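# Put lavender case on checked cloth, gold bar atop

## Task

Bring the lavender case to the centre of the checked cloth, then set the gold bar on the case with its stamped side facing up; at the end the robot must touch neither the case nor the bar.

## Robot and tools

Robot: two arms with five-finger hands. left_arm (base near scene (-0.035, +0.236, -0.002) m) has a left hand; right_arm (base near (+0.015, -0.328, 0) m) has a right hand. A post stands behind them. The scene frame has its origin at table-top height between the arms, +z up, +x out over the table, left_arm on the +y side; image left/right does not match arm names. Cameras: cam_high and cam_low, both 896x504.

Hand point: a point that moves with each palm, about 0.05 m in front of it and 0.15 m from the wrist face. Its +z runs along the straight fingers, +y out of the palm, +x across the palm (away from the thumb on the right hand, toward it on the left). Straight fingertips lie about 0.06-0.07 m past the point along +z and 0.06 m behind it along -y. A wrist bracket on the little-finger side can strike things.

The row: every moving command uses rows of exactly 28 numbers, each in [-1, 1], covering both arms even if one is idle. Order: left_arm dx, dy, dz, rx, ry, rz; left hand little, ring, middle, index, thumb_bend, thumb_turn, force_limit, speed; then the same 14 for right_arm and right hand. The six pose numbers are an offset (not a pose) measured from that arm's current Hand target, along the Hand target's own axes; 1.0 equals 0.6 m of travel or 180 degrees of turn, and rx, ry, rz form a single rotation vector. All zeros for the pose means ask nothing new. Repeating an offset moves further again. Finger values: -1 open/straight, +1 curled; thumb_bend -1 straight to +1 bent; thumb_turn -1 beside the palm to +1 in front of it. force_limit runs from about 0 N at -1 to 10 N at +1 (15 N for thumb motors); speed rises from near 0 at -1 to full at +0.48 and stays full above. There is no 'no change' value: to keep a hand as it is, resend the eight numbers of its last executed row (or, before any, its hand_measured six plus hand_force_limit and hand_speed). For a gentle grip, close at speed -0.94 or below. With the thumb turned in front, the hand can wrap objects about 0.035-0.065 m thick; thumb tip against index pad can pinch a light object up to about 0.08 m.

Tools:
- execute_actions(actions, cameras): actions is a list of up to 15 actions; each action is a table of up to 15 rows, one per 1/30 s step, every row an offset from the Hand target at that action's start (not from the previous row); a short table holds its last row. Empty actions returns camera images by default.
- move(target, speed, blend, blocking, cameras): target is one 28-number row or a list of up to 15 rows, all offsets from the same starting Hand targets. Straight paths for both arms, finishing together, at most 10 s. speed in m/s, 0.002 to 4.3 (default 0.25), one value or one per target; turns limited to twice that in rad/s. blend in metres rounds corners (0 = stop at each). blocking=false returns after about 0.5 s while motion continues. Paths do not avoid obstacles or the other arm.
- wait(seconds 0-3600, cameras): lets time pass; a running move continues.
- stop(cameras): brakes a running move.
- zoom_image(camera: cam_high or cam_low, region [x0, y0, x1, y1] pixels, max 504x504): closer look at the latest image.
- show_instructions(): shows reference pages.
- finished_scene(scene=1): ends the scene irreversibly.

Results: end_effector_position (m) and end_effector_quat_wxyz in the scene frame; Hand target (the last commanded pose after a 40-degree orientation clip; next offsets start from it); joint positions, velocities, torques; hand_measured, hand_stopped_by (moving, target, force, stalled, fault) and hand_load_n (fingertip load, positive pushing open), each six values in motor order. A lost grip shows as hand_load_n dropping near 0. A move adds a 'move:' line: done, off_target, moving, held or fault, plus limits such as paced or held. Step positions appear only for execute_actions calls.

Cautions: arms track loosely and often rest 1-3 cm (up to 5 cm) low of the commanded pose; resending or adding the missing offset helps. To end a push, command back past the hand point. Avoid drops of any height, releasing moving objects, slams, hard pushes, excess finger force and any contact between the two hands or arms (can fail the task). Nothing may fall or be left off the table. Long holds or stretched arms heat motors; at 100 C an arm goes limp for 30-60 s. Objects may occasionally be nudged. Before finishing, open the hands and back away so the case and bar rest untouched.

Each tool is called after "Call:" as name(argument=value, ...) on one line, values as JSON.

Reference images:

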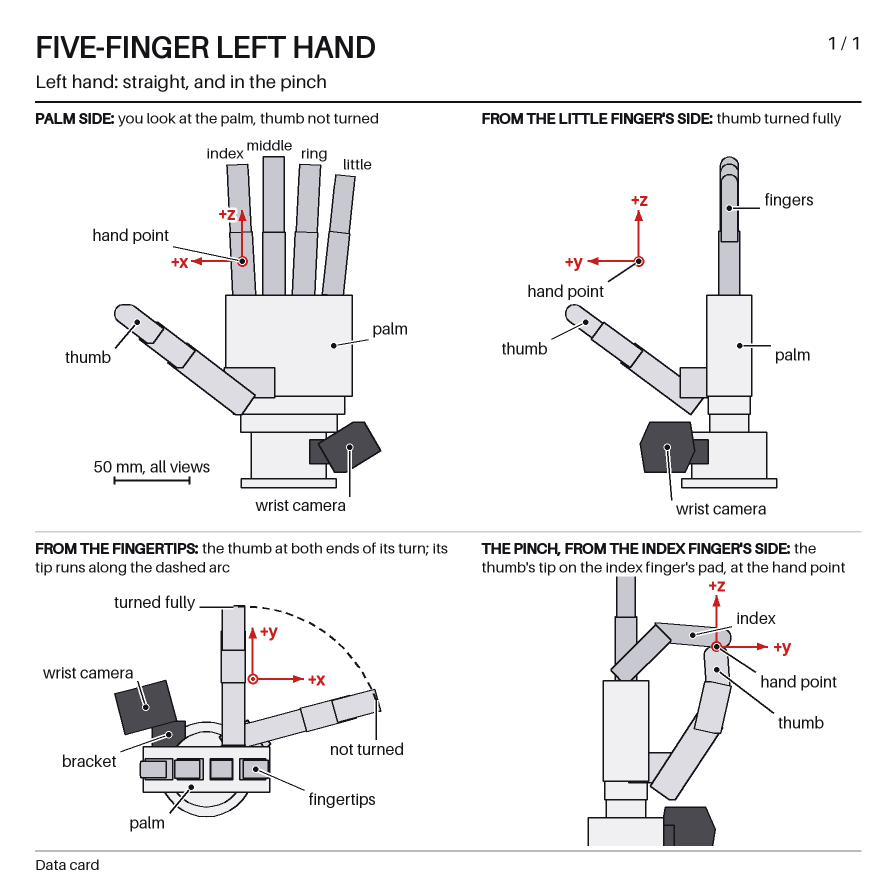

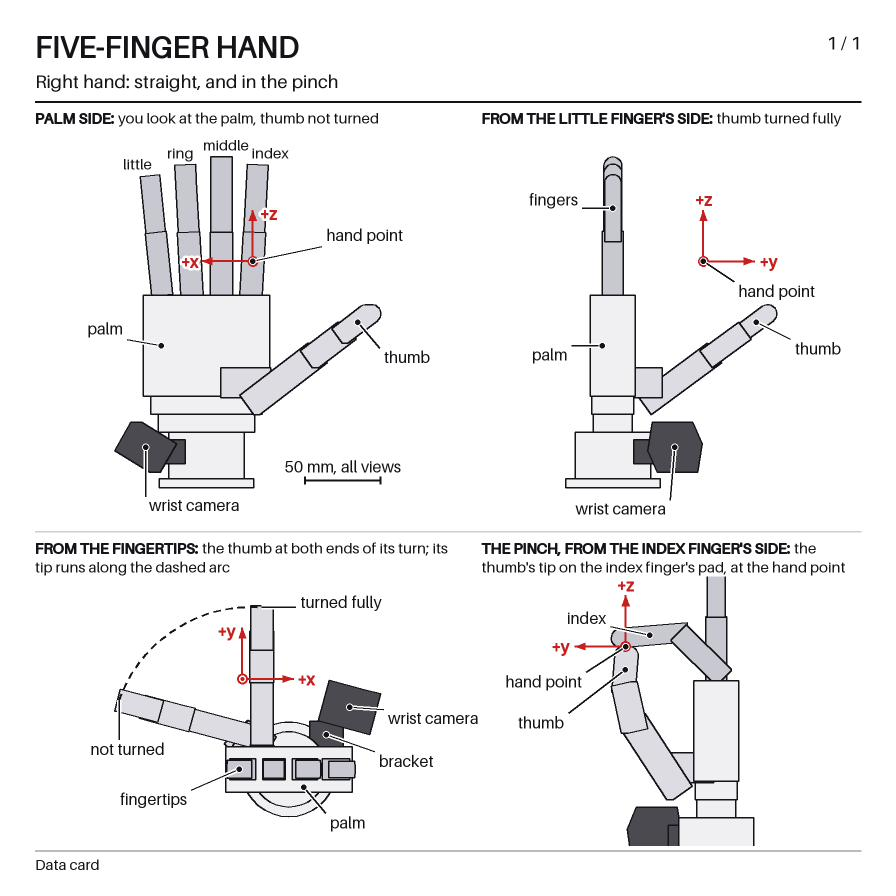

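## Session

Call:
execute_actions(actions=[])

Scene clock: 0.00 s.
left_arm: end_effector_position=(+0.3274, -0.0820, +0.2421) hand_measured=(-1.000, -1.000, -1.000, -1.000, -1.000, -1.000) hand_load_n=(-0.5, +0.0, +0.0, +0.0, +0.0, +0.0) hand_stopped_by=(target, target, target, target, target, target) hand_force_limit=0.00 hand_speed=-0.80 end_effector_quat_wxyz=(+0.408, +0.282, +0.864, -0.085) | right_arm: end_effector_position=(+0.4233, -0.4665, +0.1786) hand_measured=(-1.000, -1.000, -1.000, -1.000, -1.000, -1.000) hand_load_n=(+0.0, +0.0, +0.0, +0.0, +0.0, +0.0) hand_stopped_by=(target, target, target, target, target, target) hand_force_limit=0.00 hand_speed=-0.80 end_effector_quat_wxyz=(+0.178, +0.969, -0.041, +0.167)
Joint positions: left_arm=[-0.949 1.197 1.018 -0.579 -0.325 1.387] | right_arm=[-0.022 1.318 1.041 -0.945 0.356 -1.583]
Joint velocities: within noise
Joint torques (N m): no reading
Heat: left arm: hottest wrist yaw 35 °C; right arm: hottest wrist roll 37 °C.
Hand target: left_arm +0.3313, -0.0875, +0.2560; +0.419, +0.278, +0.859, -0.093 | right_arm +0.4302, -0.4667, +0.1859; +0.178, +0.967, -0.042, +0.176

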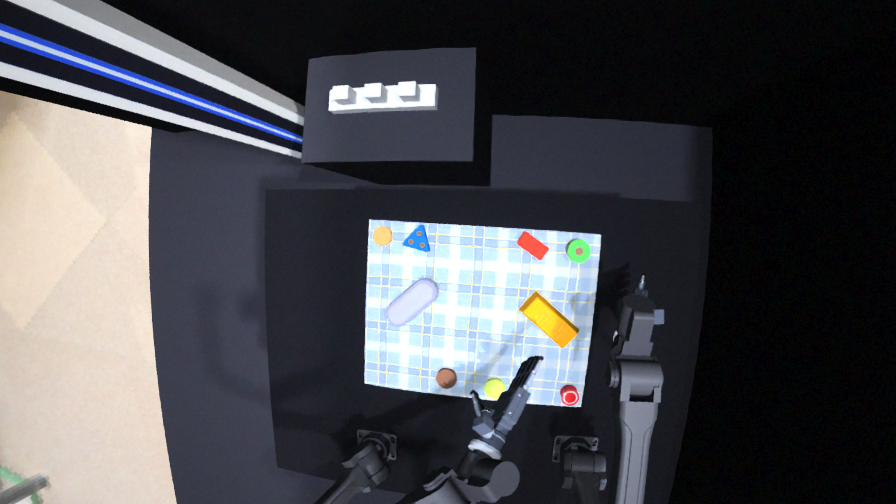

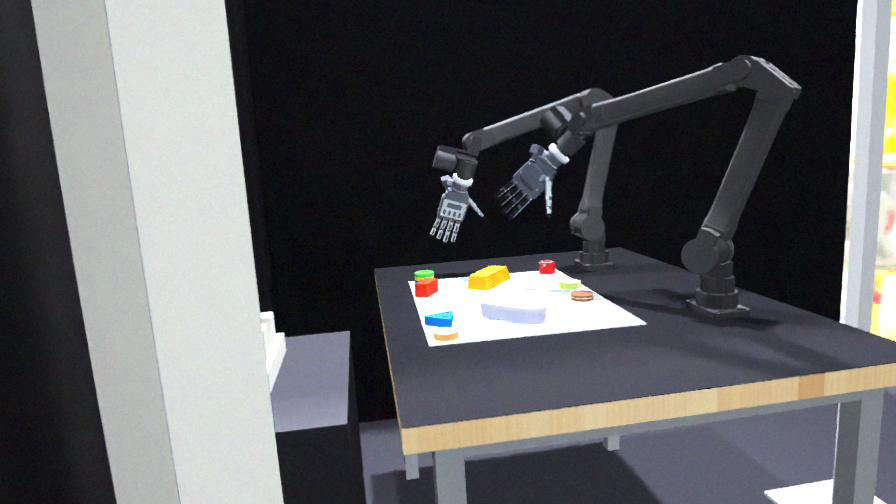

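Call:
zoom_image(camera="cam_high", region=[340, 200, 620, 420])

Call:
zoom_image(camera="cam_low", region=[370, 180, 650, 360])

Call:
zoom_image(camera="cam_high", region=[500, 270, 600, 360])

Scaled by 1.800 from the camera's image (finer frame: 1280x720).

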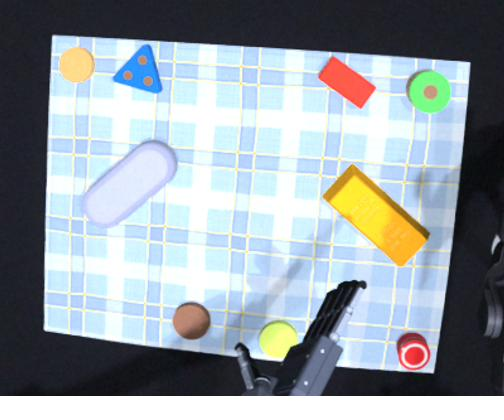

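Scaled by 1.800 from the camera's image (finer frame: 1280x720).

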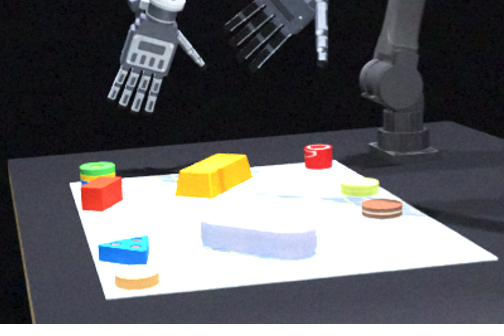

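Scaled by 5.040 from the camera's image (finer frame: 1280x720).

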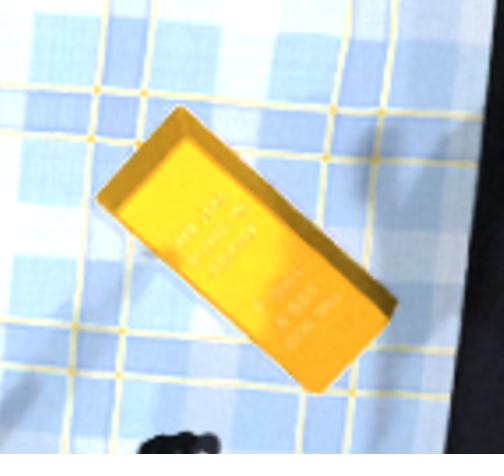

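Call:
zoom_image(camera="cam_low", region=[460, 250, 560, 340])

Call:
zoom_image(camera="cam_high", region=[370, 265, 450, 345])

Call:
zoom_image(camera="cam_high", region=[340, 380, 660, 500])

Call:
zoom_image(camera="cam_high", region=[240, 30, 740, 230])

Scaled by 5.040 from the camera's image (finer frame: 1280x720).

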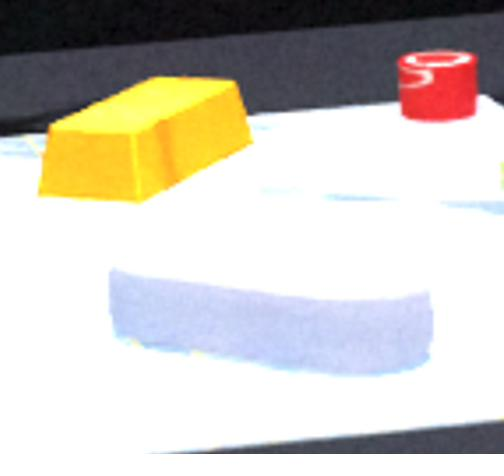

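Scaled by 6.300 from the camera's image (finer frame: 1280x720).

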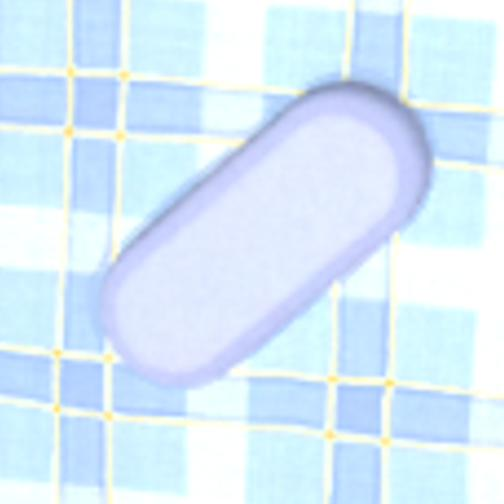

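Scaled by 1.575 from the camera's image (finer frame: 1280x720).

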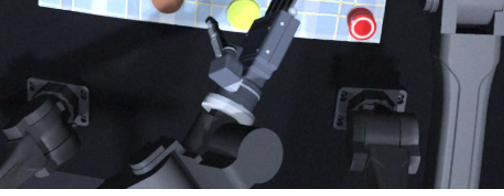

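Scaled by 1.008 from the camera's image (finer frame: 1280x720).

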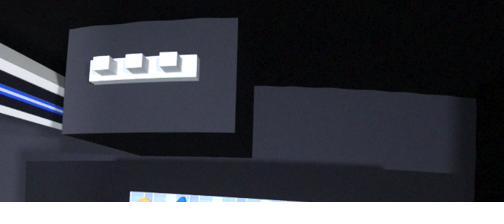

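Call:
move(target=[0.1588,0.37,-0.0025,-0.2974,-0.2798,-0.7280,-0.5,-0.5,-0.5,-0.5,-1,1,-0.2,-0.3, 0,0,0,0,0,0,-1,-1,-1,-1,-1,-1,0,-0.8], speed=0.3, cameras=["all"])

Scene clock: 234.50 s.
left_arm: end_effector_position=(+0.3904, +0.1397, +0.1813) hand_measured=(-0.500, -0.500, -0.500, -0.500, -1.000, +1.000) hand_load_n=(+0.0, +0.0, +0.0, +0.0, +0.0, +0.0) hand_stopped_by=(target, target, target, target, target, target) hand_force_limit=-0.20 hand_speed=-0.30 end_effector_quat_wxyz=(-0.405, +0.823, -0.366, +0.156) | right_arm: end_effector_position=(+0.4233, -0.4665, +0.1786) hand_measured=(-1.000, -1.000, -1.000, -1.000, -1.000, -1.000) hand_load_n=(+0.0, +0.0, +0.0, +0.0, +0.0, +0.0) hand_stopped_by=(target, target, target, target, target, target) hand_force_limit=0.00 hand_speed=-0.80 end_effector_quat_wxyz=(+0.178, +0.969, -0.041, +0.167)
Joint positions: left_arm=[-0.442 1.236 0.999 -0.938 -0.83 -1.005] | right_arm=[-0.022 1.318 1.041 -0.945 0.356 -1.583]
Joint torques (N m): left_arm=[-0.03 -9.35 14.24 1.14 -0.63 0.03] | right_arm=[0.44 -9 8.96 1.05 0.24 -0.07]
Heat: left arm: hottest elbow 40 °C; right arm: hottest elbow 44 °C.
Hand target: left_arm +0.4066, +0.1348, +0.1995; -0.403, +0.827, -0.351, +0.172 | right_arm +0.4302, -0.4667, +0.1859; +0.178, +0.967, -0.042, +0.176
Off the commanded pose: left_arm 0.025 m, 3 deg | right_arm 0.010 m, 1 deg.
move: off_target (left_arm)

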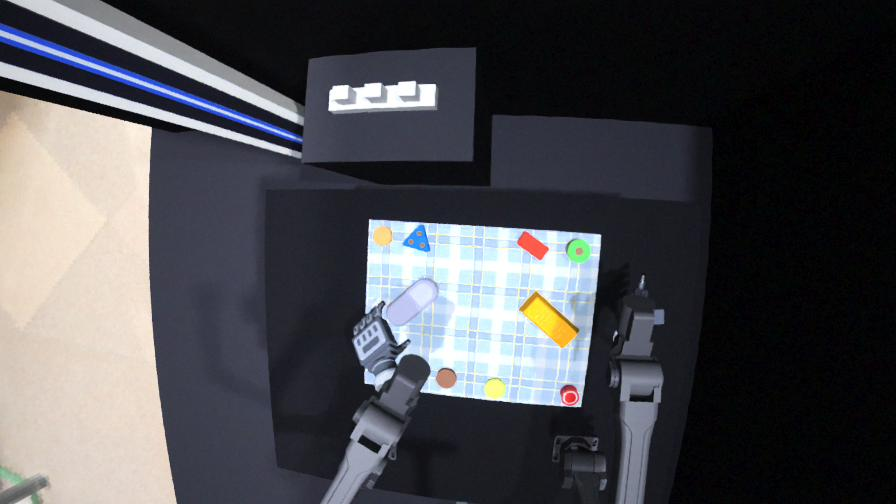

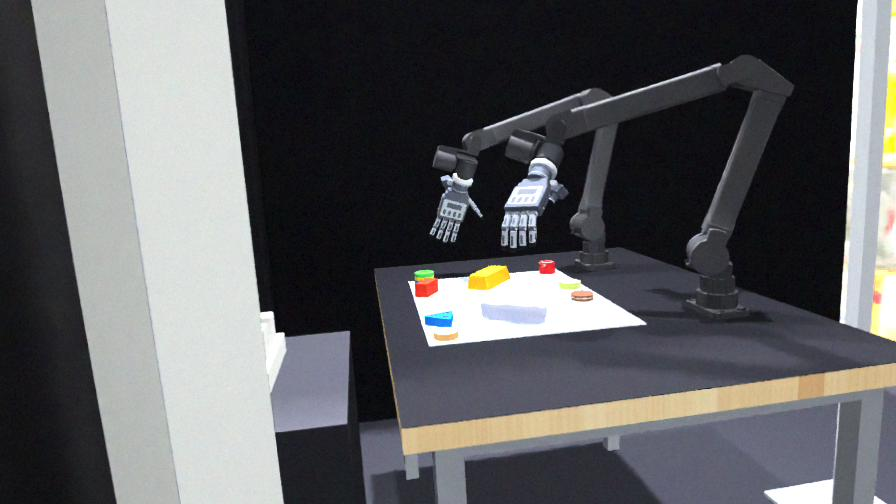

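Call:
zoom_image(camera="cam_high", region=[340, 270, 460, 390])

Call:
zoom_image(camera="cam_low", region=[460, 140, 620, 340])

Scaled by 4.200 from the camera's image (finer frame: 1280x720).

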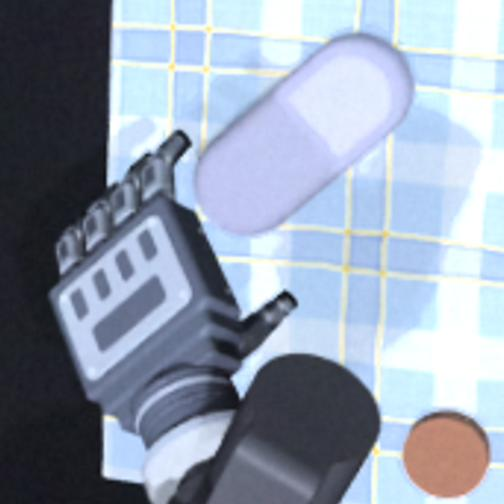

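Scaled by 2.520 from the camera's image (finer frame: 1280x720).

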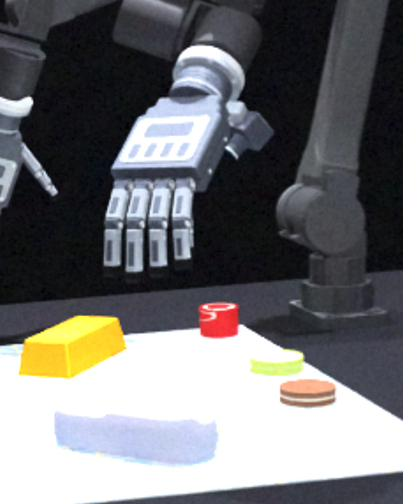

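Call:
move(target=[0.0458,0.1187,0.1230,0,0,0,-0.5,-0.5,-0.5,-0.5,-1,1,-0.2,-0.3, 0,0,0,0,0,0,-1,-1,-1,-1,-1,-1,0,-0.8], speed=0.2, cameras=["all"])

Call:
zoom_image(camera="cam_high", region=[360, 250, 460, 350])

Call:
zoom_image(camera="cam_low", region=[460, 200, 580, 340])

Scene clock: 265.37 s.
left_arm: end_effector_position=(+0.4327, +0.1207, +0.0957) hand_measured=(-0.500, -0.500, -0.500, -0.500, -1.000, +1.000) hand_load_n=(+0.0, +0.0, +0.0, +0.0, +0.0, +0.0) hand_stopped_by=(target, target, target, target, target, target) hand_force_limit=-0.20 hand_speed=-0.30 end_effector_quat_wxyz=(-0.403, +0.825, -0.360, +0.167) | right_arm: end_effector_position=(+0.4233, -0.4665, +0.1786) hand_measured=(-1.000, -1.000, -1.000, -1.000, -1.000, -1.000) hand_load_n=(+0.0, +0.0, +0.0, +0.0, +0.0, +0.0) hand_stopped_by=(target, target, target, target, target, target) hand_force_limit=0.00 hand_speed=-0.80 end_effector_quat_wxyz=(+0.178, +0.969, -0.041, +0.167)
Joint positions: left_arm=[-0.438 1.435 0.94 -0.656 -0.826 -1.006] | right_arm=[-0.022 1.318 1.041 -0.945 0.356 -1.583]
Joint torques (N m): left_arm=[0.79 -13.22 8.43 2.04 -0.64 0.14] | right_arm=[-0.03 -9.11 9.39 0.64 0.18 -0.12]
Heat: left arm: hottest elbow 40 °C; right arm: hottest elbow 44 °C.
Hand target: left_arm +0.4361, +0.1249, +0.0981; -0.403, +0.828, -0.351, +0.172 | right_arm +0.4302, -0.4667, +0.1859; +0.178, +0.967, -0.042, +0.176
Off the commanded pose: left_arm 0.006 m, 1 deg | right_arm 0.010 m, 1 deg.
move: done

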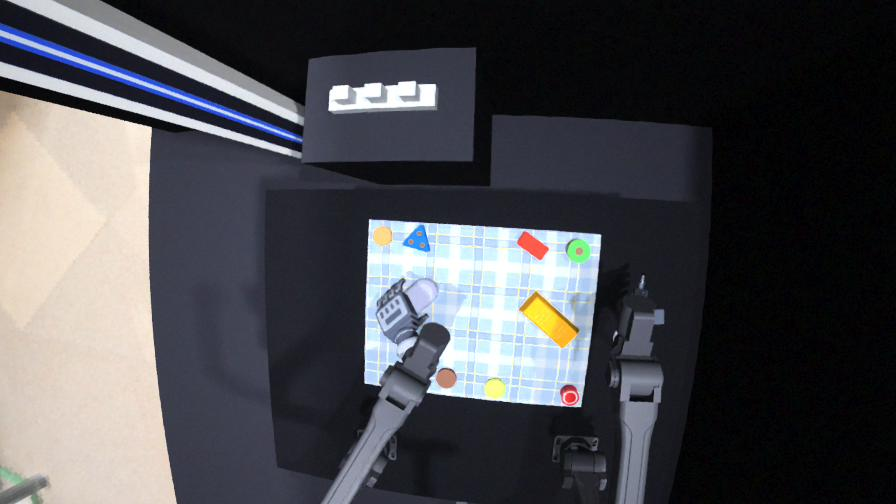

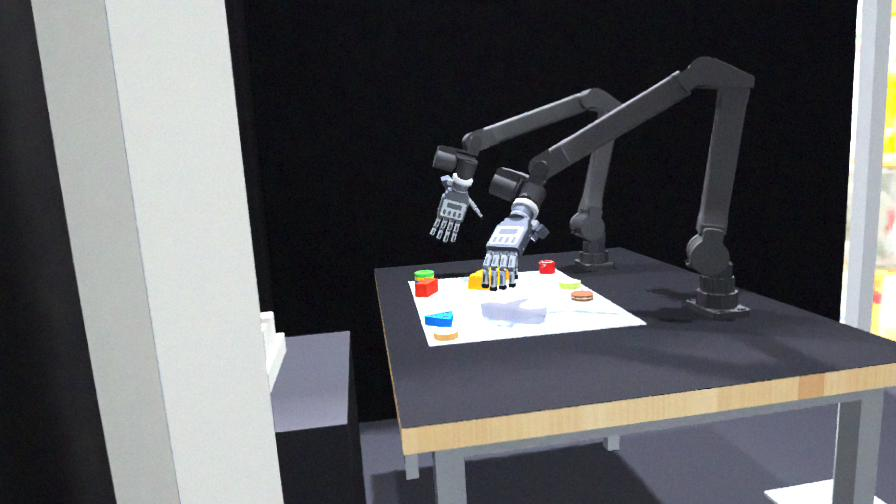

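Scaled by 5.040 from the camera's image (finer frame: 1280x720).

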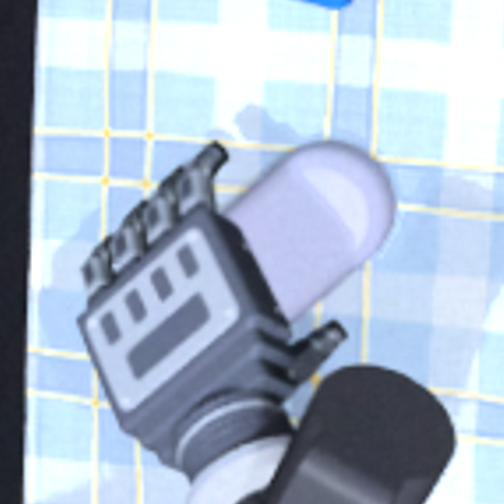

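Scaled by 3.600 from the camera's image (finer frame: 1280x720).

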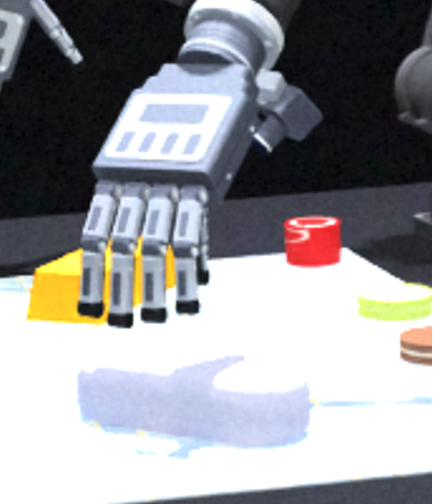

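Call:
move(target=[[-0.0391,0.0026,-0.0033,0,0,0,-0.5,-0.5,-0.5,-0.5,-1,1,-0.2,-0.3, 0,0,0,0,0,0,-1,-1,-1,-1,-1,-1,0,-0.8],[-0.0391,0.0841,0.0605,0,0,0,-0.5,-0.5,-0.5,-0.5,-1,1,-0.2,-0.3, 0,0,0,0,0,0,-1,-1,-1,-1,-1,-1,0,-0.8]], speed=0.1, blend=0.01, cameras=["all"])

Call:
zoom_image(camera="cam_high", region=[360, 250, 460, 350])

Call:
zoom_image(camera="cam_low", region=[460, 200, 580, 340])

Scene clock: 282.17 s.
left_arm: end_effector_position=(+0.4170, +0.1354, +0.0382) hand_measured=(-0.500, -0.500, -0.500, -0.500, -1.000, +1.000) hand_load_n=(+0.0, +0.0, +0.0, +0.0, +0.0, +0.0) hand_stopped_by=(target, target, target, target, target, target) hand_force_limit=-0.20 hand_speed=-0.30 end_effector_quat_wxyz=(-0.402, +0.828, -0.351, +0.174) | right_arm: end_effector_position=(+0.4233, -0.4665, +0.1786) hand_measured=(-1.000, -1.000, -1.000, -1.000, -1.000, -1.000) hand_load_n=(+0.0, +0.0, +0.0, +0.0, +0.0, +0.0) hand_stopped_by=(target, target, target, target, target, target) hand_force_limit=0.00 hand_speed=-0.80 end_effector_quat_wxyz=(+0.178, +0.969, -0.041, +0.167)
Joint positions: left_arm=[-0.421 1.472 0.793 -0.447 -0.819 -1.001] | right_arm=[-0.022 1.318 1.041 -0.945 0.356 -1.583]
Joint torques (N m): left_arm=[0.67 -11.87 7.43 2.09 -0.6 0.32] | right_arm=[-0.73 -8.94 9.05 0.84 0.16 -0.08]
Heat: left arm: hottest elbow 39 °C; right arm: hottest elbow 44 °C.
Hand target: left_arm +0.4180, +0.1400, +0.0357; -0.403, +0.828, -0.351, +0.172 | right_arm +0.4302, -0.4667, +0.1859; +0.178, +0.967, -0.042, +0.176
Off the commanded pose: left_arm 0.005 m, 0 deg | right_arm 0.010 m, 1 deg.
move: done

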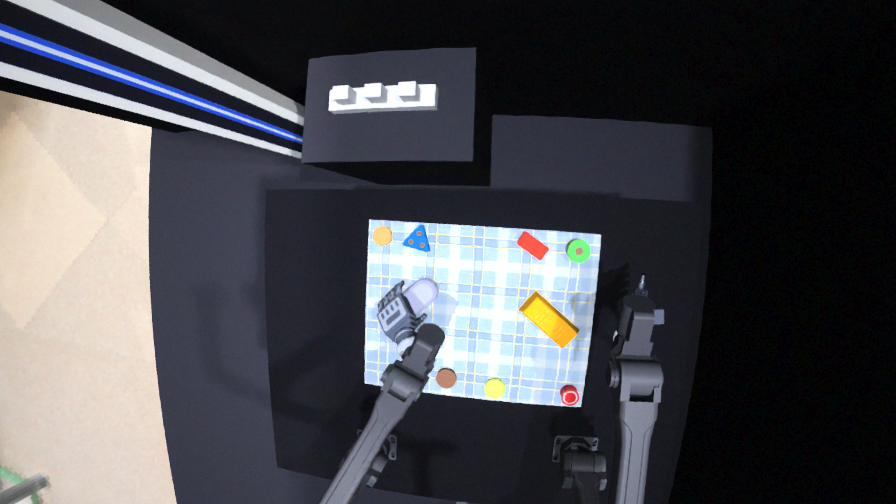

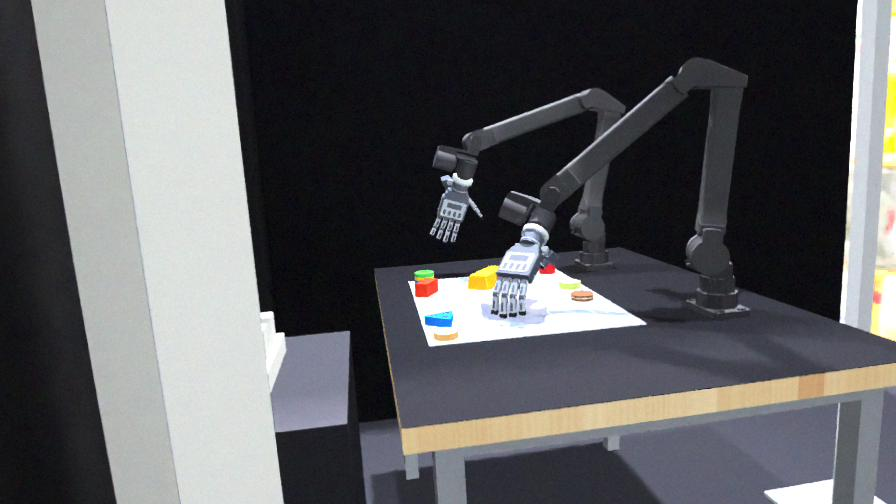

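Scaled by 5.040 from the camera's image (finer frame: 1280x720).

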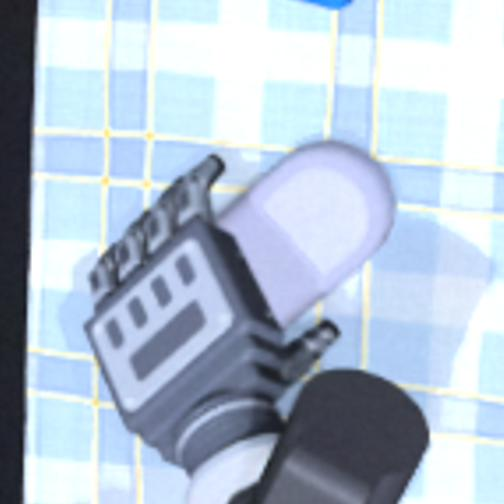

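Scaled by 3.600 from the camera's image (finer frame: 1280x720).

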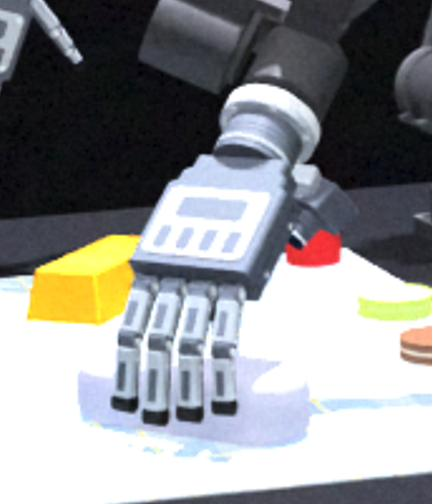

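Call:
move(target=[-0.001,0.0171,0.0133,0,0,0,-0.5,-0.5,-0.5,-0.5,-1,1,-0.2,-0.3, 0,0,0,0,0,0,-1,-1,-1,-1,-1,-1,0,-0.8], speed=0.1)

Scene clock: 289.17 s.
left_arm: end_effector_position=(+0.4179, +0.1351, +0.0286) hand_measured=(-0.500, -0.500, -0.500, -0.500, -1.000, +1.000) hand_load_n=(+0.0, +0.0, +0.0, +0.0, +0.0, +0.0) hand_stopped_by=(target, target, target, target, target, target) hand_force_limit=-0.20 hand_speed=-0.30 end_effector_quat_wxyz=(-0.402, +0.828, -0.349, +0.177) | right_arm: end_effector_position=(+0.4233, -0.4665, +0.1786) hand_measured=(-1.000, -1.000, -1.000, -1.000, -1.000, -1.000) hand_load_n=(+0.0, +0.0, +0.0, +0.0, +0.0, +0.0) hand_stopped_by=(target, target, target, target, target, target) hand_force_limit=0.00 hand_speed=-0.80 end_effector_quat_wxyz=(+0.178, +0.969, -0.041, +0.167)
Joint positions: left_arm=[-0.421 1.492 0.778 -0.405 -0.819 -1.001] | right_arm=[-0.022 1.318 1.041 -0.945 0.356 -1.583]
Joint torques (N m): left_arm=[0.56 -11.46 7.19 2.15 -0.59 0.33] | right_arm=[-0.26 -8.12 8.83 0.81 0.16 -0.1]
Heat: left arm: hottest elbow 38 °C; right arm: hottest elbow 44 °C.
Hand target: left_arm +0.4175, +0.1405, +0.0227; -0.403, +0.828, -0.351, +0.172 | right_arm +0.4302, -0.4667, +0.1859; +0.178, +0.967, -0.042, +0.176
Off the commanded pose: left_arm 0.008 m, 1 deg | right_arm 0.010 m, 1 deg.
move: done

Call:
move(target=[0,0,0,0,0,0,0.2,0.2,0.2,0.2,-0.5,1,-0.2,-0.9, 0,0,0,0,0,0,-1,-1,-1,-1,-1,-1,0,-0.8], speed=0.1, cameras=["all"])

Call:
zoom_image(camera="cam_high", region=[360, 250, 460, 350])

Call:
zoom_image(camera="cam_low", region=[460, 200, 580, 340])

Scene clock: 297.03 s.
left_arm: end_effector_position=(+0.4183, +0.1354, +0.0287) hand_measured=(-0.102, -0.166, -0.186, -0.176, -0.852, +1.000) hand_load_n=(+4.5, +2.5, +1.5, +3.5, +12.5, +5.5) hand_stopped_by=(force, force, force, force, force, target) hand_force_limit=-0.20 hand_speed=-0.90 end_effector_quat_wxyz=(-0.402, +0.828, -0.349, +0.178) | right_arm: end_effector_position=(+0.4233, -0.4665, +0.1786) hand_measured=(-1.000, -1.000, -1.000, -1.000, -1.000, -1.000) hand_load_n=(+0.0, +0.0, +0.0, +0.0, +0.0, +0.0) hand_stopped_by=(target, target, target, target, target, target) hand_force_limit=0.00 hand_speed=-0.80 end_effector_quat_wxyz=(+0.178, +0.969, -0.041, +0.167)
Joint positions: left_arm=[-0.42 1.492 0.778 -0.404 -0.819 -1] | right_arm=[-0.022 1.318 1.041 -0.945 0.356 -1.583]
Joint torques (N m): left_arm=[0.67 -11.46 7.12 2.11 -0.58 0.32] | right_arm=[0.44 -8.88 8.95 1.06 0.17 -0.15]
Heat: left arm: hottest elbow 37 °C; right arm: hottest elbow 44 °C.
Hand target: left_arm +0.4175, +0.1405, +0.0228; -0.403, +0.828, -0.351, +0.172 | right_arm +0.4302, -0.4667, +0.1859; +0.178, +0.967, -0.042, +0.176
Off the commanded pose: left_arm 0.008 m, 1 deg | right_arm 0.010 m, 1 deg.
move: done

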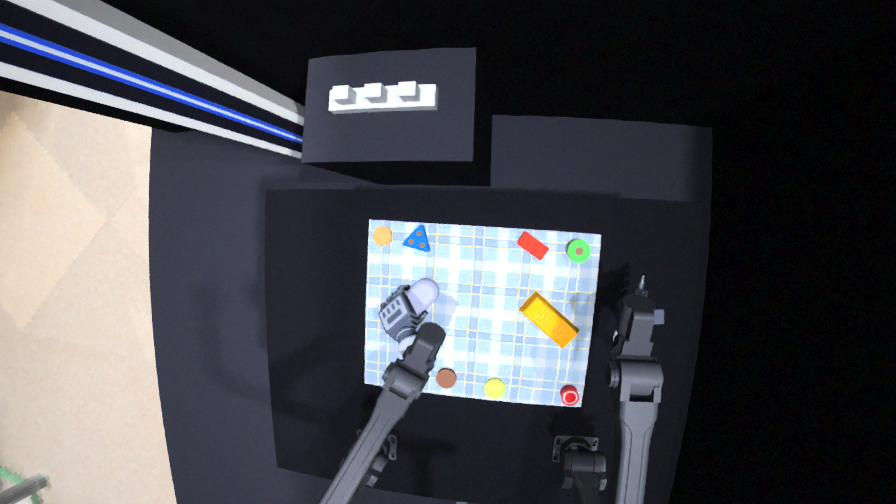

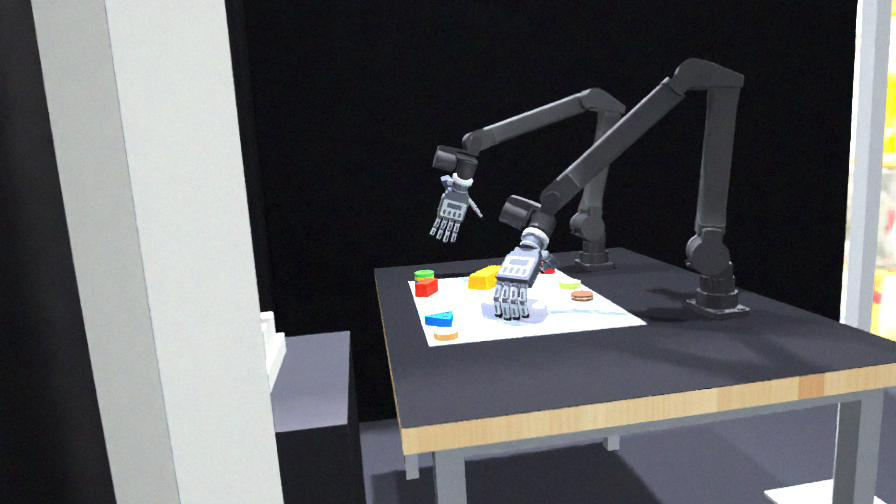

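Scaled by 5.040 from the camera's image (finer frame: 1280x720).

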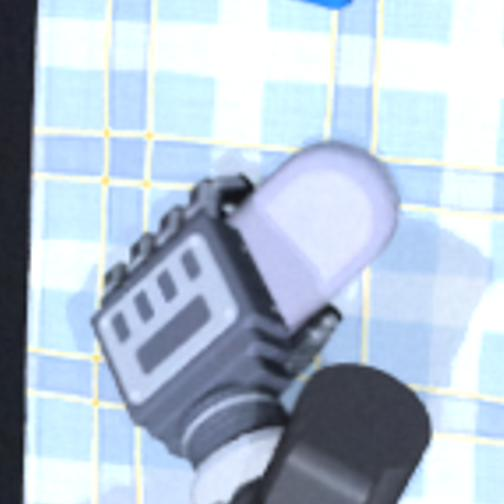

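Scaled by 3.600 from the camera's image (finer frame: 1280x720).

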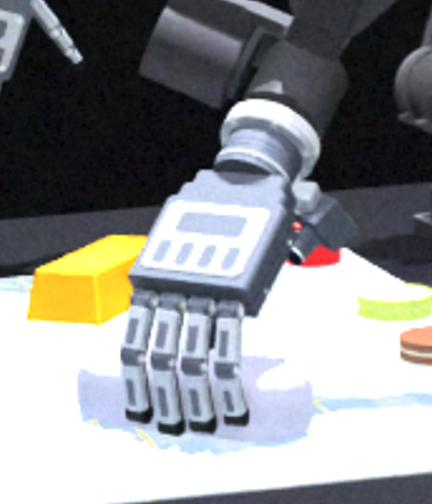

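Call:
move(target=[[0,-0.1182,-0.0924,0,0,0,0.2,0.2,0.2,0.2,-0.5,1,-0.2,-0.9, 0,0,0,0,0,0,-1,-1,-1,-1,-1,-1,0,-0.8],[0.1785,0.0317,-0.2839,0,0.1926,0.1506,0.2,0.2,0.2,0.2,-0.5,1,-0.2,-0.9, 0,0,0,0,0,0,-1,-1,-1,-1,-1,-1,0,-0.8]], speed=[0.1,0.2], blend=0.02, cameras=["all"])

Call:
zoom_image(camera="cam_high", region=[420, 240, 560, 380])

Call:
zoom_image(camera="cam_low", region=[400, 160, 600, 340])

Scene clock: 312.33 s.
left_arm: end_effector_position=(+0.3830, -0.0297, +0.1082) hand_measured=(-0.102, -0.166, -0.186, -0.176, -0.852, +1.000) hand_load_n=(+4.0, +2.5, +1.5, +3.5, +12.5, +5.5) hand_stopped_by=(force, force, force, force, force, target) hand_force_limit=-0.20 hand_speed=-0.90 end_effector_quat_wxyz=(-0.309, +0.643, -0.633, +0.300) | right_arm: end_effector_position=(+0.4233, -0.4665, +0.1786) hand_measured=(-1.000, -1.000, -1.000, -1.000, -1.000, -1.000) hand_load_n=(+0.0, +0.0, +0.0, +0.0, +0.0, +0.0) hand_stopped_by=(target, target, target, target, target, target) hand_force_limit=0.00 hand_speed=-0.80 end_effector_quat_wxyz=(+0.178, +0.969, -0.041, +0.167)
Joint positions: left_arm=[-0.656 1.335 0.839 -0.311 -0.513 -0.468] | right_arm=[-0.022 1.318 1.041 -0.945 0.356 -1.583]
Joint torques (N m): left_arm=[-1.08 -11.16 10.15 2.91 -0.31 0.29] | right_arm=[-0.62 -9.41 8.96 1.05 0.22 -0.1]
Heat: left arm: hottest elbow 36 °C; right arm: hottest elbow 44 °C.
Hand target: left_arm +0.3870, -0.0378, +0.1129; -0.310, +0.636, -0.635, +0.310 | right_arm +0.4302, -0.4667, +0.1859; +0.178, +0.967, -0.042, +0.176
Off the commanded pose: left_arm 0.010 m, 1 deg | right_arm 0.010 m, 1 deg.
move: done

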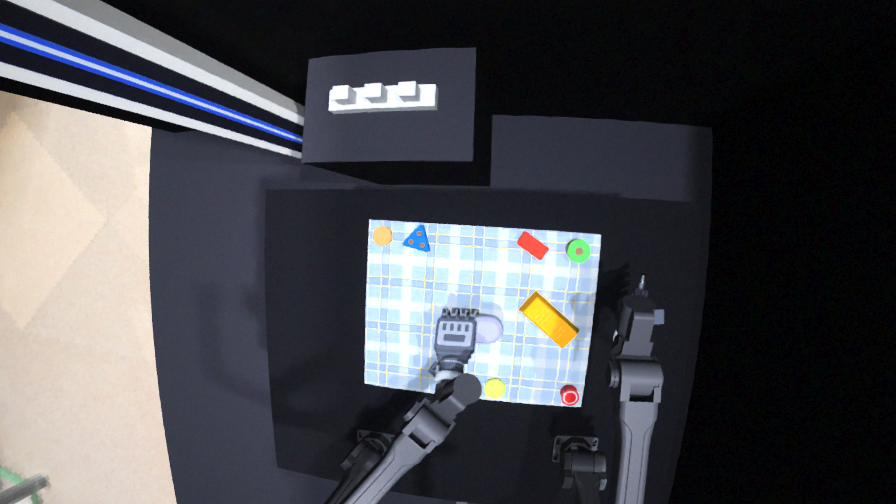

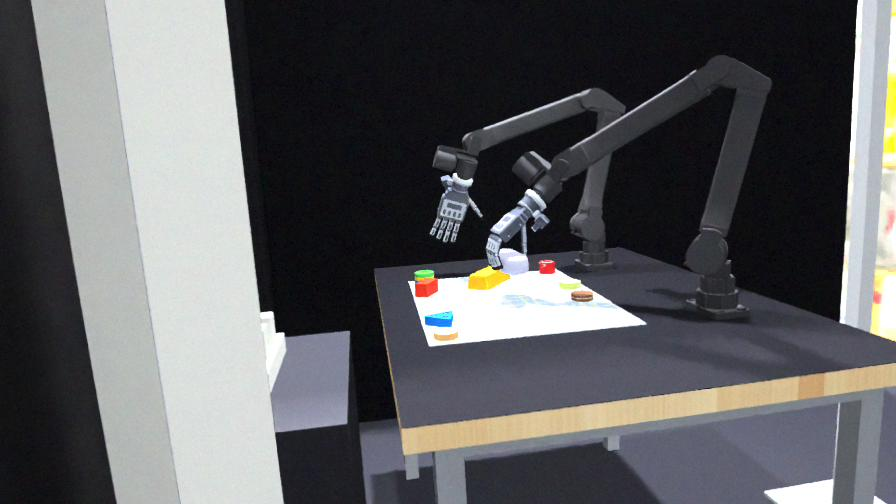

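Scaled by 3.600 from the camera's image (finer frame: 1280x720).

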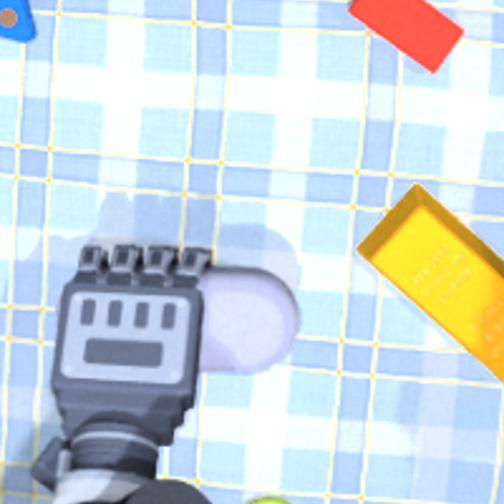

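Scaled by 2.520 from the camera's image (finer frame: 1280x720).

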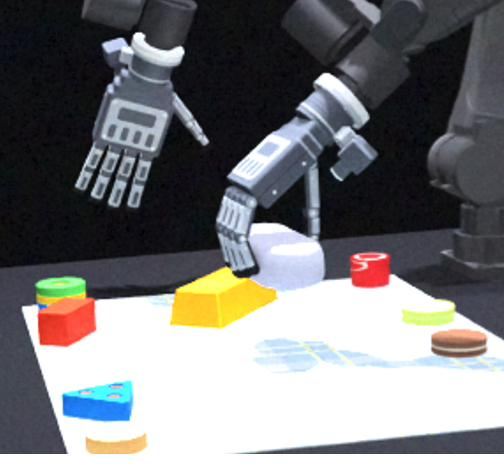

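Call:
move(target=[0.015,0.0661,0.0644,0,0,0,0.2,0.2,0.2,0.2,-0.5,1,-0.2,-0.9, 0,0,0,0,0,0,-1,-1,-1,-1,-1,-1,0,-0.8], speed=0.1, cameras=["all"])

Call:
zoom_image(camera="cam_high", region=[420, 240, 560, 380])

Scene clock: 328.67 s.
left_arm: end_effector_position=(+0.3933, -0.0406, +0.0553) hand_measured=(-0.102, -0.166, -0.186, -0.176, -0.852, +1.000) hand_load_n=(+4.0, +2.0, +1.5, +3.5, +12.5, +5.5) hand_stopped_by=(force, force, force, force, force, target) hand_force_limit=-0.20 hand_speed=-0.90 end_effector_quat_wxyz=(-0.308, +0.641, -0.634, +0.302) | right_arm: end_effector_position=(+0.4233, -0.4665, +0.1786) hand_measured=(-1.000, -1.000, -1.000, -1.000, -1.000, -1.000) hand_load_n=(+0.0, +0.5, +0.0, +0.0, +0.0, +0.0) hand_stopped_by=(target, target, target, target, target, target) hand_force_limit=0.00 hand_speed=-0.80 end_effector_quat_wxyz=(+0.178, +0.969, -0.041, +0.167)
Joint positions: left_arm=[-0.661 1.462 0.8 -0.143 -0.513 -0.467] | right_arm=[-0.022 1.318 1.041 -0.945 0.356 -1.583]
Joint torques (N m): left_arm=[-1.49 -12.81 8.23 2.92 -0.55 0.24] | right_arm=[-0.03 -8.7 8.9 1.03 0.15 -0.09]
Heat: left arm: hottest elbow 36 °C; right arm: hottest elbow 44 °C.
Hand target: left_arm +0.3930, -0.0470, +0.0579; -0.310, +0.636, -0.635, +0.311 | right_arm +0.4302, -0.4667, +0.1859; +0.178, +0.967, -0.042, +0.176
Off the commanded pose: left_arm 0.007 m, 1 deg | right_arm 0.010 m, 1 deg.
move: done

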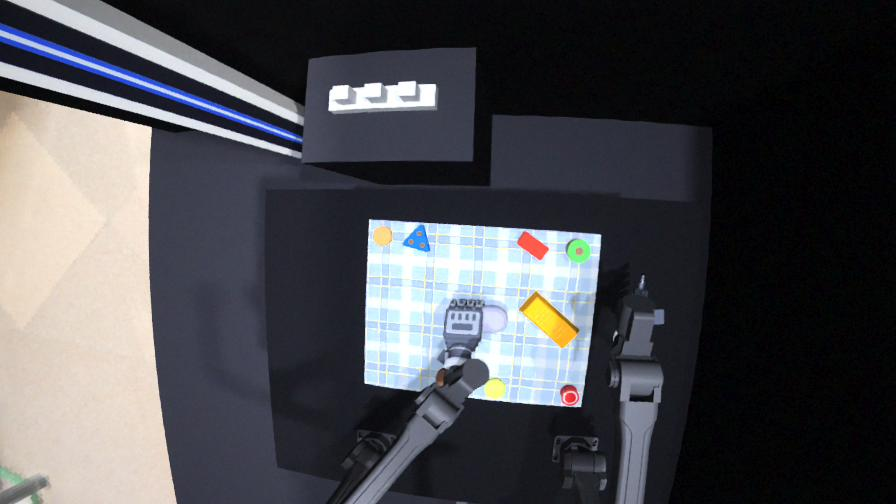

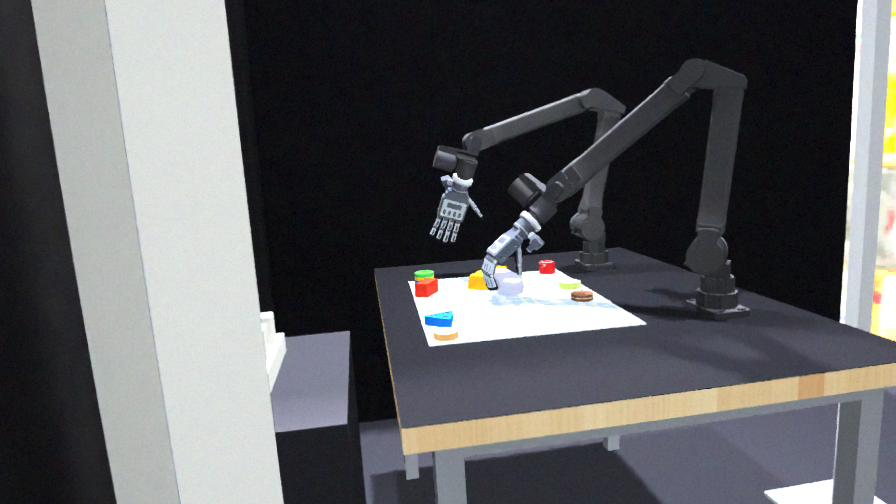

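Scaled by 3.600 from the camera's image (finer frame: 1280x720).

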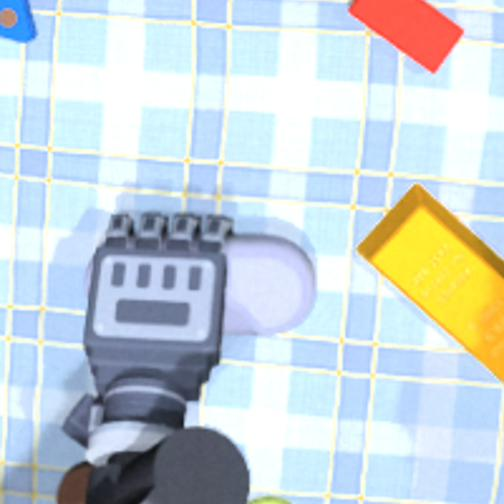

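Call:
move(target=[0,0.0495,0.0260,0,0,0,0.2,0.2,0.2,0.2,-0.5,1,-0.2,-0.9, 0,0,0,0,0,0,-1,-1,-1,-1,-1,-1,0,-0.8], speed=0.05, cameras=["all"])

Call:
zoom_image(camera="cam_high", region=[420, 240, 560, 380])

Call:
zoom_image(camera="cam_low", region=[440, 200, 580, 340])

Scene clock: 341.40 s.
left_arm: end_effector_position=(+0.3899, -0.0424, +0.0300) hand_measured=(-0.102, -0.166, -0.186, -0.176, -0.852, +1.000) hand_load_n=(+4.0, +2.5, +1.5, +4.0, +12.5, +5.5) hand_stopped_by=(force, force, force, force, force, target) hand_force_limit=-0.20 hand_speed=-0.90 end_effector_quat_wxyz=(-0.310, +0.639, -0.633, +0.308) | right_arm: end_effector_position=(+0.4233, -0.4665, +0.1786) hand_measured=(-1.000, -1.000, -1.000, -1.000, -1.000, -1.000) hand_load_n=(+0.0, +0.0, +0.0, +0.0, +0.0, +0.0) hand_stopped_by=(target, target, target, target, target, target) hand_force_limit=0.00 hand_speed=-0.80 end_effector_quat_wxyz=(+0.178, +0.969, -0.041, +0.167)
Joint positions: left_arm=[-0.67 1.508 0.756 -0.041 -0.52 -0.467] | right_arm=[-0.022 1.318 1.041 -0.945 0.356 -1.583]
Joint torques (N m): left_arm=[-1.38 -12.1 7.28 2.96 -0.52 0.15] | right_arm=[-0.21 -8.88 8.9 1.13 0.2 -0.13]
Heat: left arm: hottest elbow 36 °C; right arm: hottest elbow 44 °C.
Hand target: left_arm +0.3869, -0.0470, +0.0249; -0.310, +0.636, -0.635, +0.310 | right_arm +0.4302, -0.4667, +0.1859; +0.178, +0.967, -0.042, +0.176
Off the commanded pose: left_arm 0.007 m, 1 deg | right_arm 0.010 m, 1 deg.
move: done

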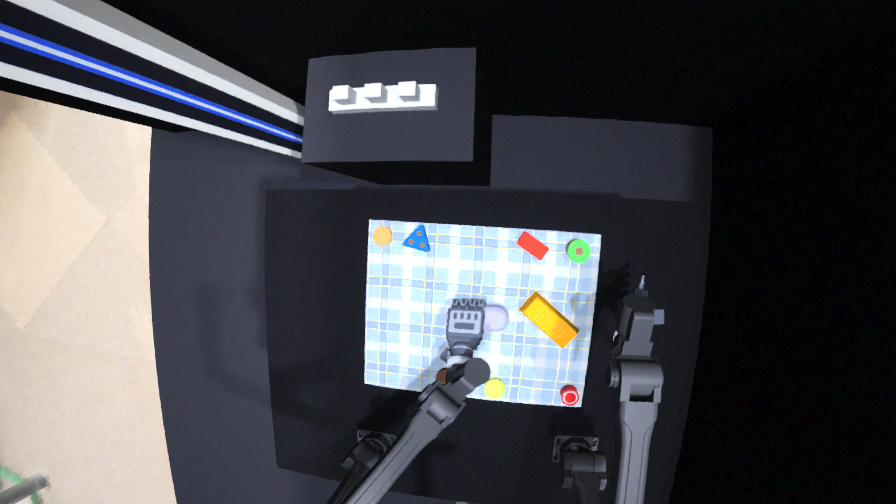

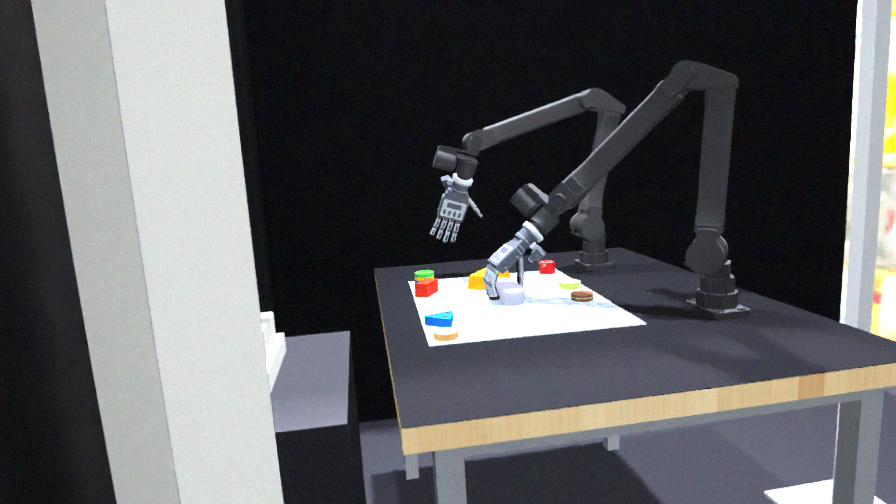

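Scaled by 3.600 from the camera's image (finer frame: 1280x720).

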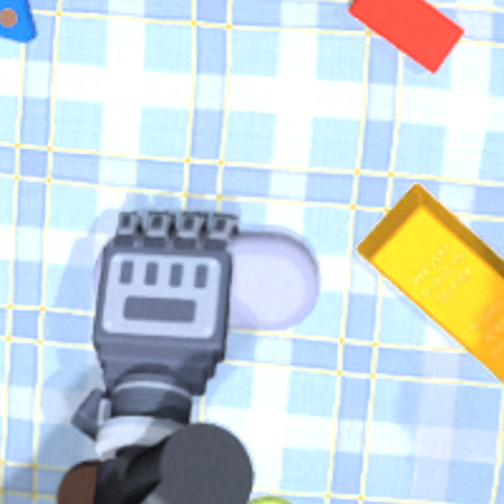

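Scaled by 3.600 from the camera's image (finer frame: 1280x720).

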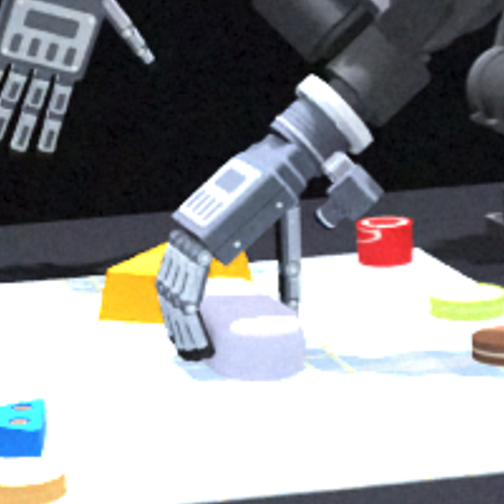

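Call:
move(target=[-0.005,0.008,0.003,0,0,0,0.2,0.2,0.2,0.2,-0.5,1,-0.2,-0.9, 0,0,0,0,0,0,-1,-1,-1,-1,-1,-1,0,-0.8], speed=0.05)

Scene clock: 350.33 s.
left_arm: end_effector_position=(+0.3907, -0.0431, +0.0300) hand_measured=(-0.102, -0.166, -0.186, -0.176, -0.852, +1.000) hand_load_n=(+4.0, +2.0, +1.5, +3.5, +12.5, +5.0) hand_stopped_by=(force, force, force, force, force, target) hand_force_limit=-0.20 hand_speed=-0.90 end_effector_quat_wxyz=(-0.311, +0.638, -0.630, +0.314) | right_arm: end_effector_position=(+0.4233, -0.4665, +0.1786) hand_measured=(-1.000, -1.000, -1.000, -1.000, -1.000, -1.000) hand_load_n=(+0.0, +0.0, +0.0, +0.0, +0.0, +0.0) hand_stopped_by=(target, target, target, target, target, target) hand_force_limit=0.00 hand_speed=-0.80 end_effector_quat_wxyz=(+0.178, +0.969, -0.041, +0.167)
Joint positions: left_arm=[-0.67 1.508 0.748 -0.018 -0.52 -0.467] | right_arm=[-0.022 1.318 1.041 -0.945 0.356 -1.583]
Joint torques (N m): left_arm=[-1.14 -11.63 6.82 2.7 -0.41 0.18] | right_arm=[-0.26 -9.41 9.01 1.02 0.17 -0.11]
Heat: left arm: hottest elbow 35 °C; right arm: hottest elbow 44 °C.
Hand target: left_arm +0.3853, -0.0440, +0.0199; -0.310, +0.636, -0.636, +0.310 | right_arm +0.4302, -0.4667, +0.1859; +0.178, +0.967, -0.042, +0.176
Off the commanded pose: left_arm 0.011 m, 1 deg | right_arm 0.010 m, 1 deg.
move: off_target (left_arm)


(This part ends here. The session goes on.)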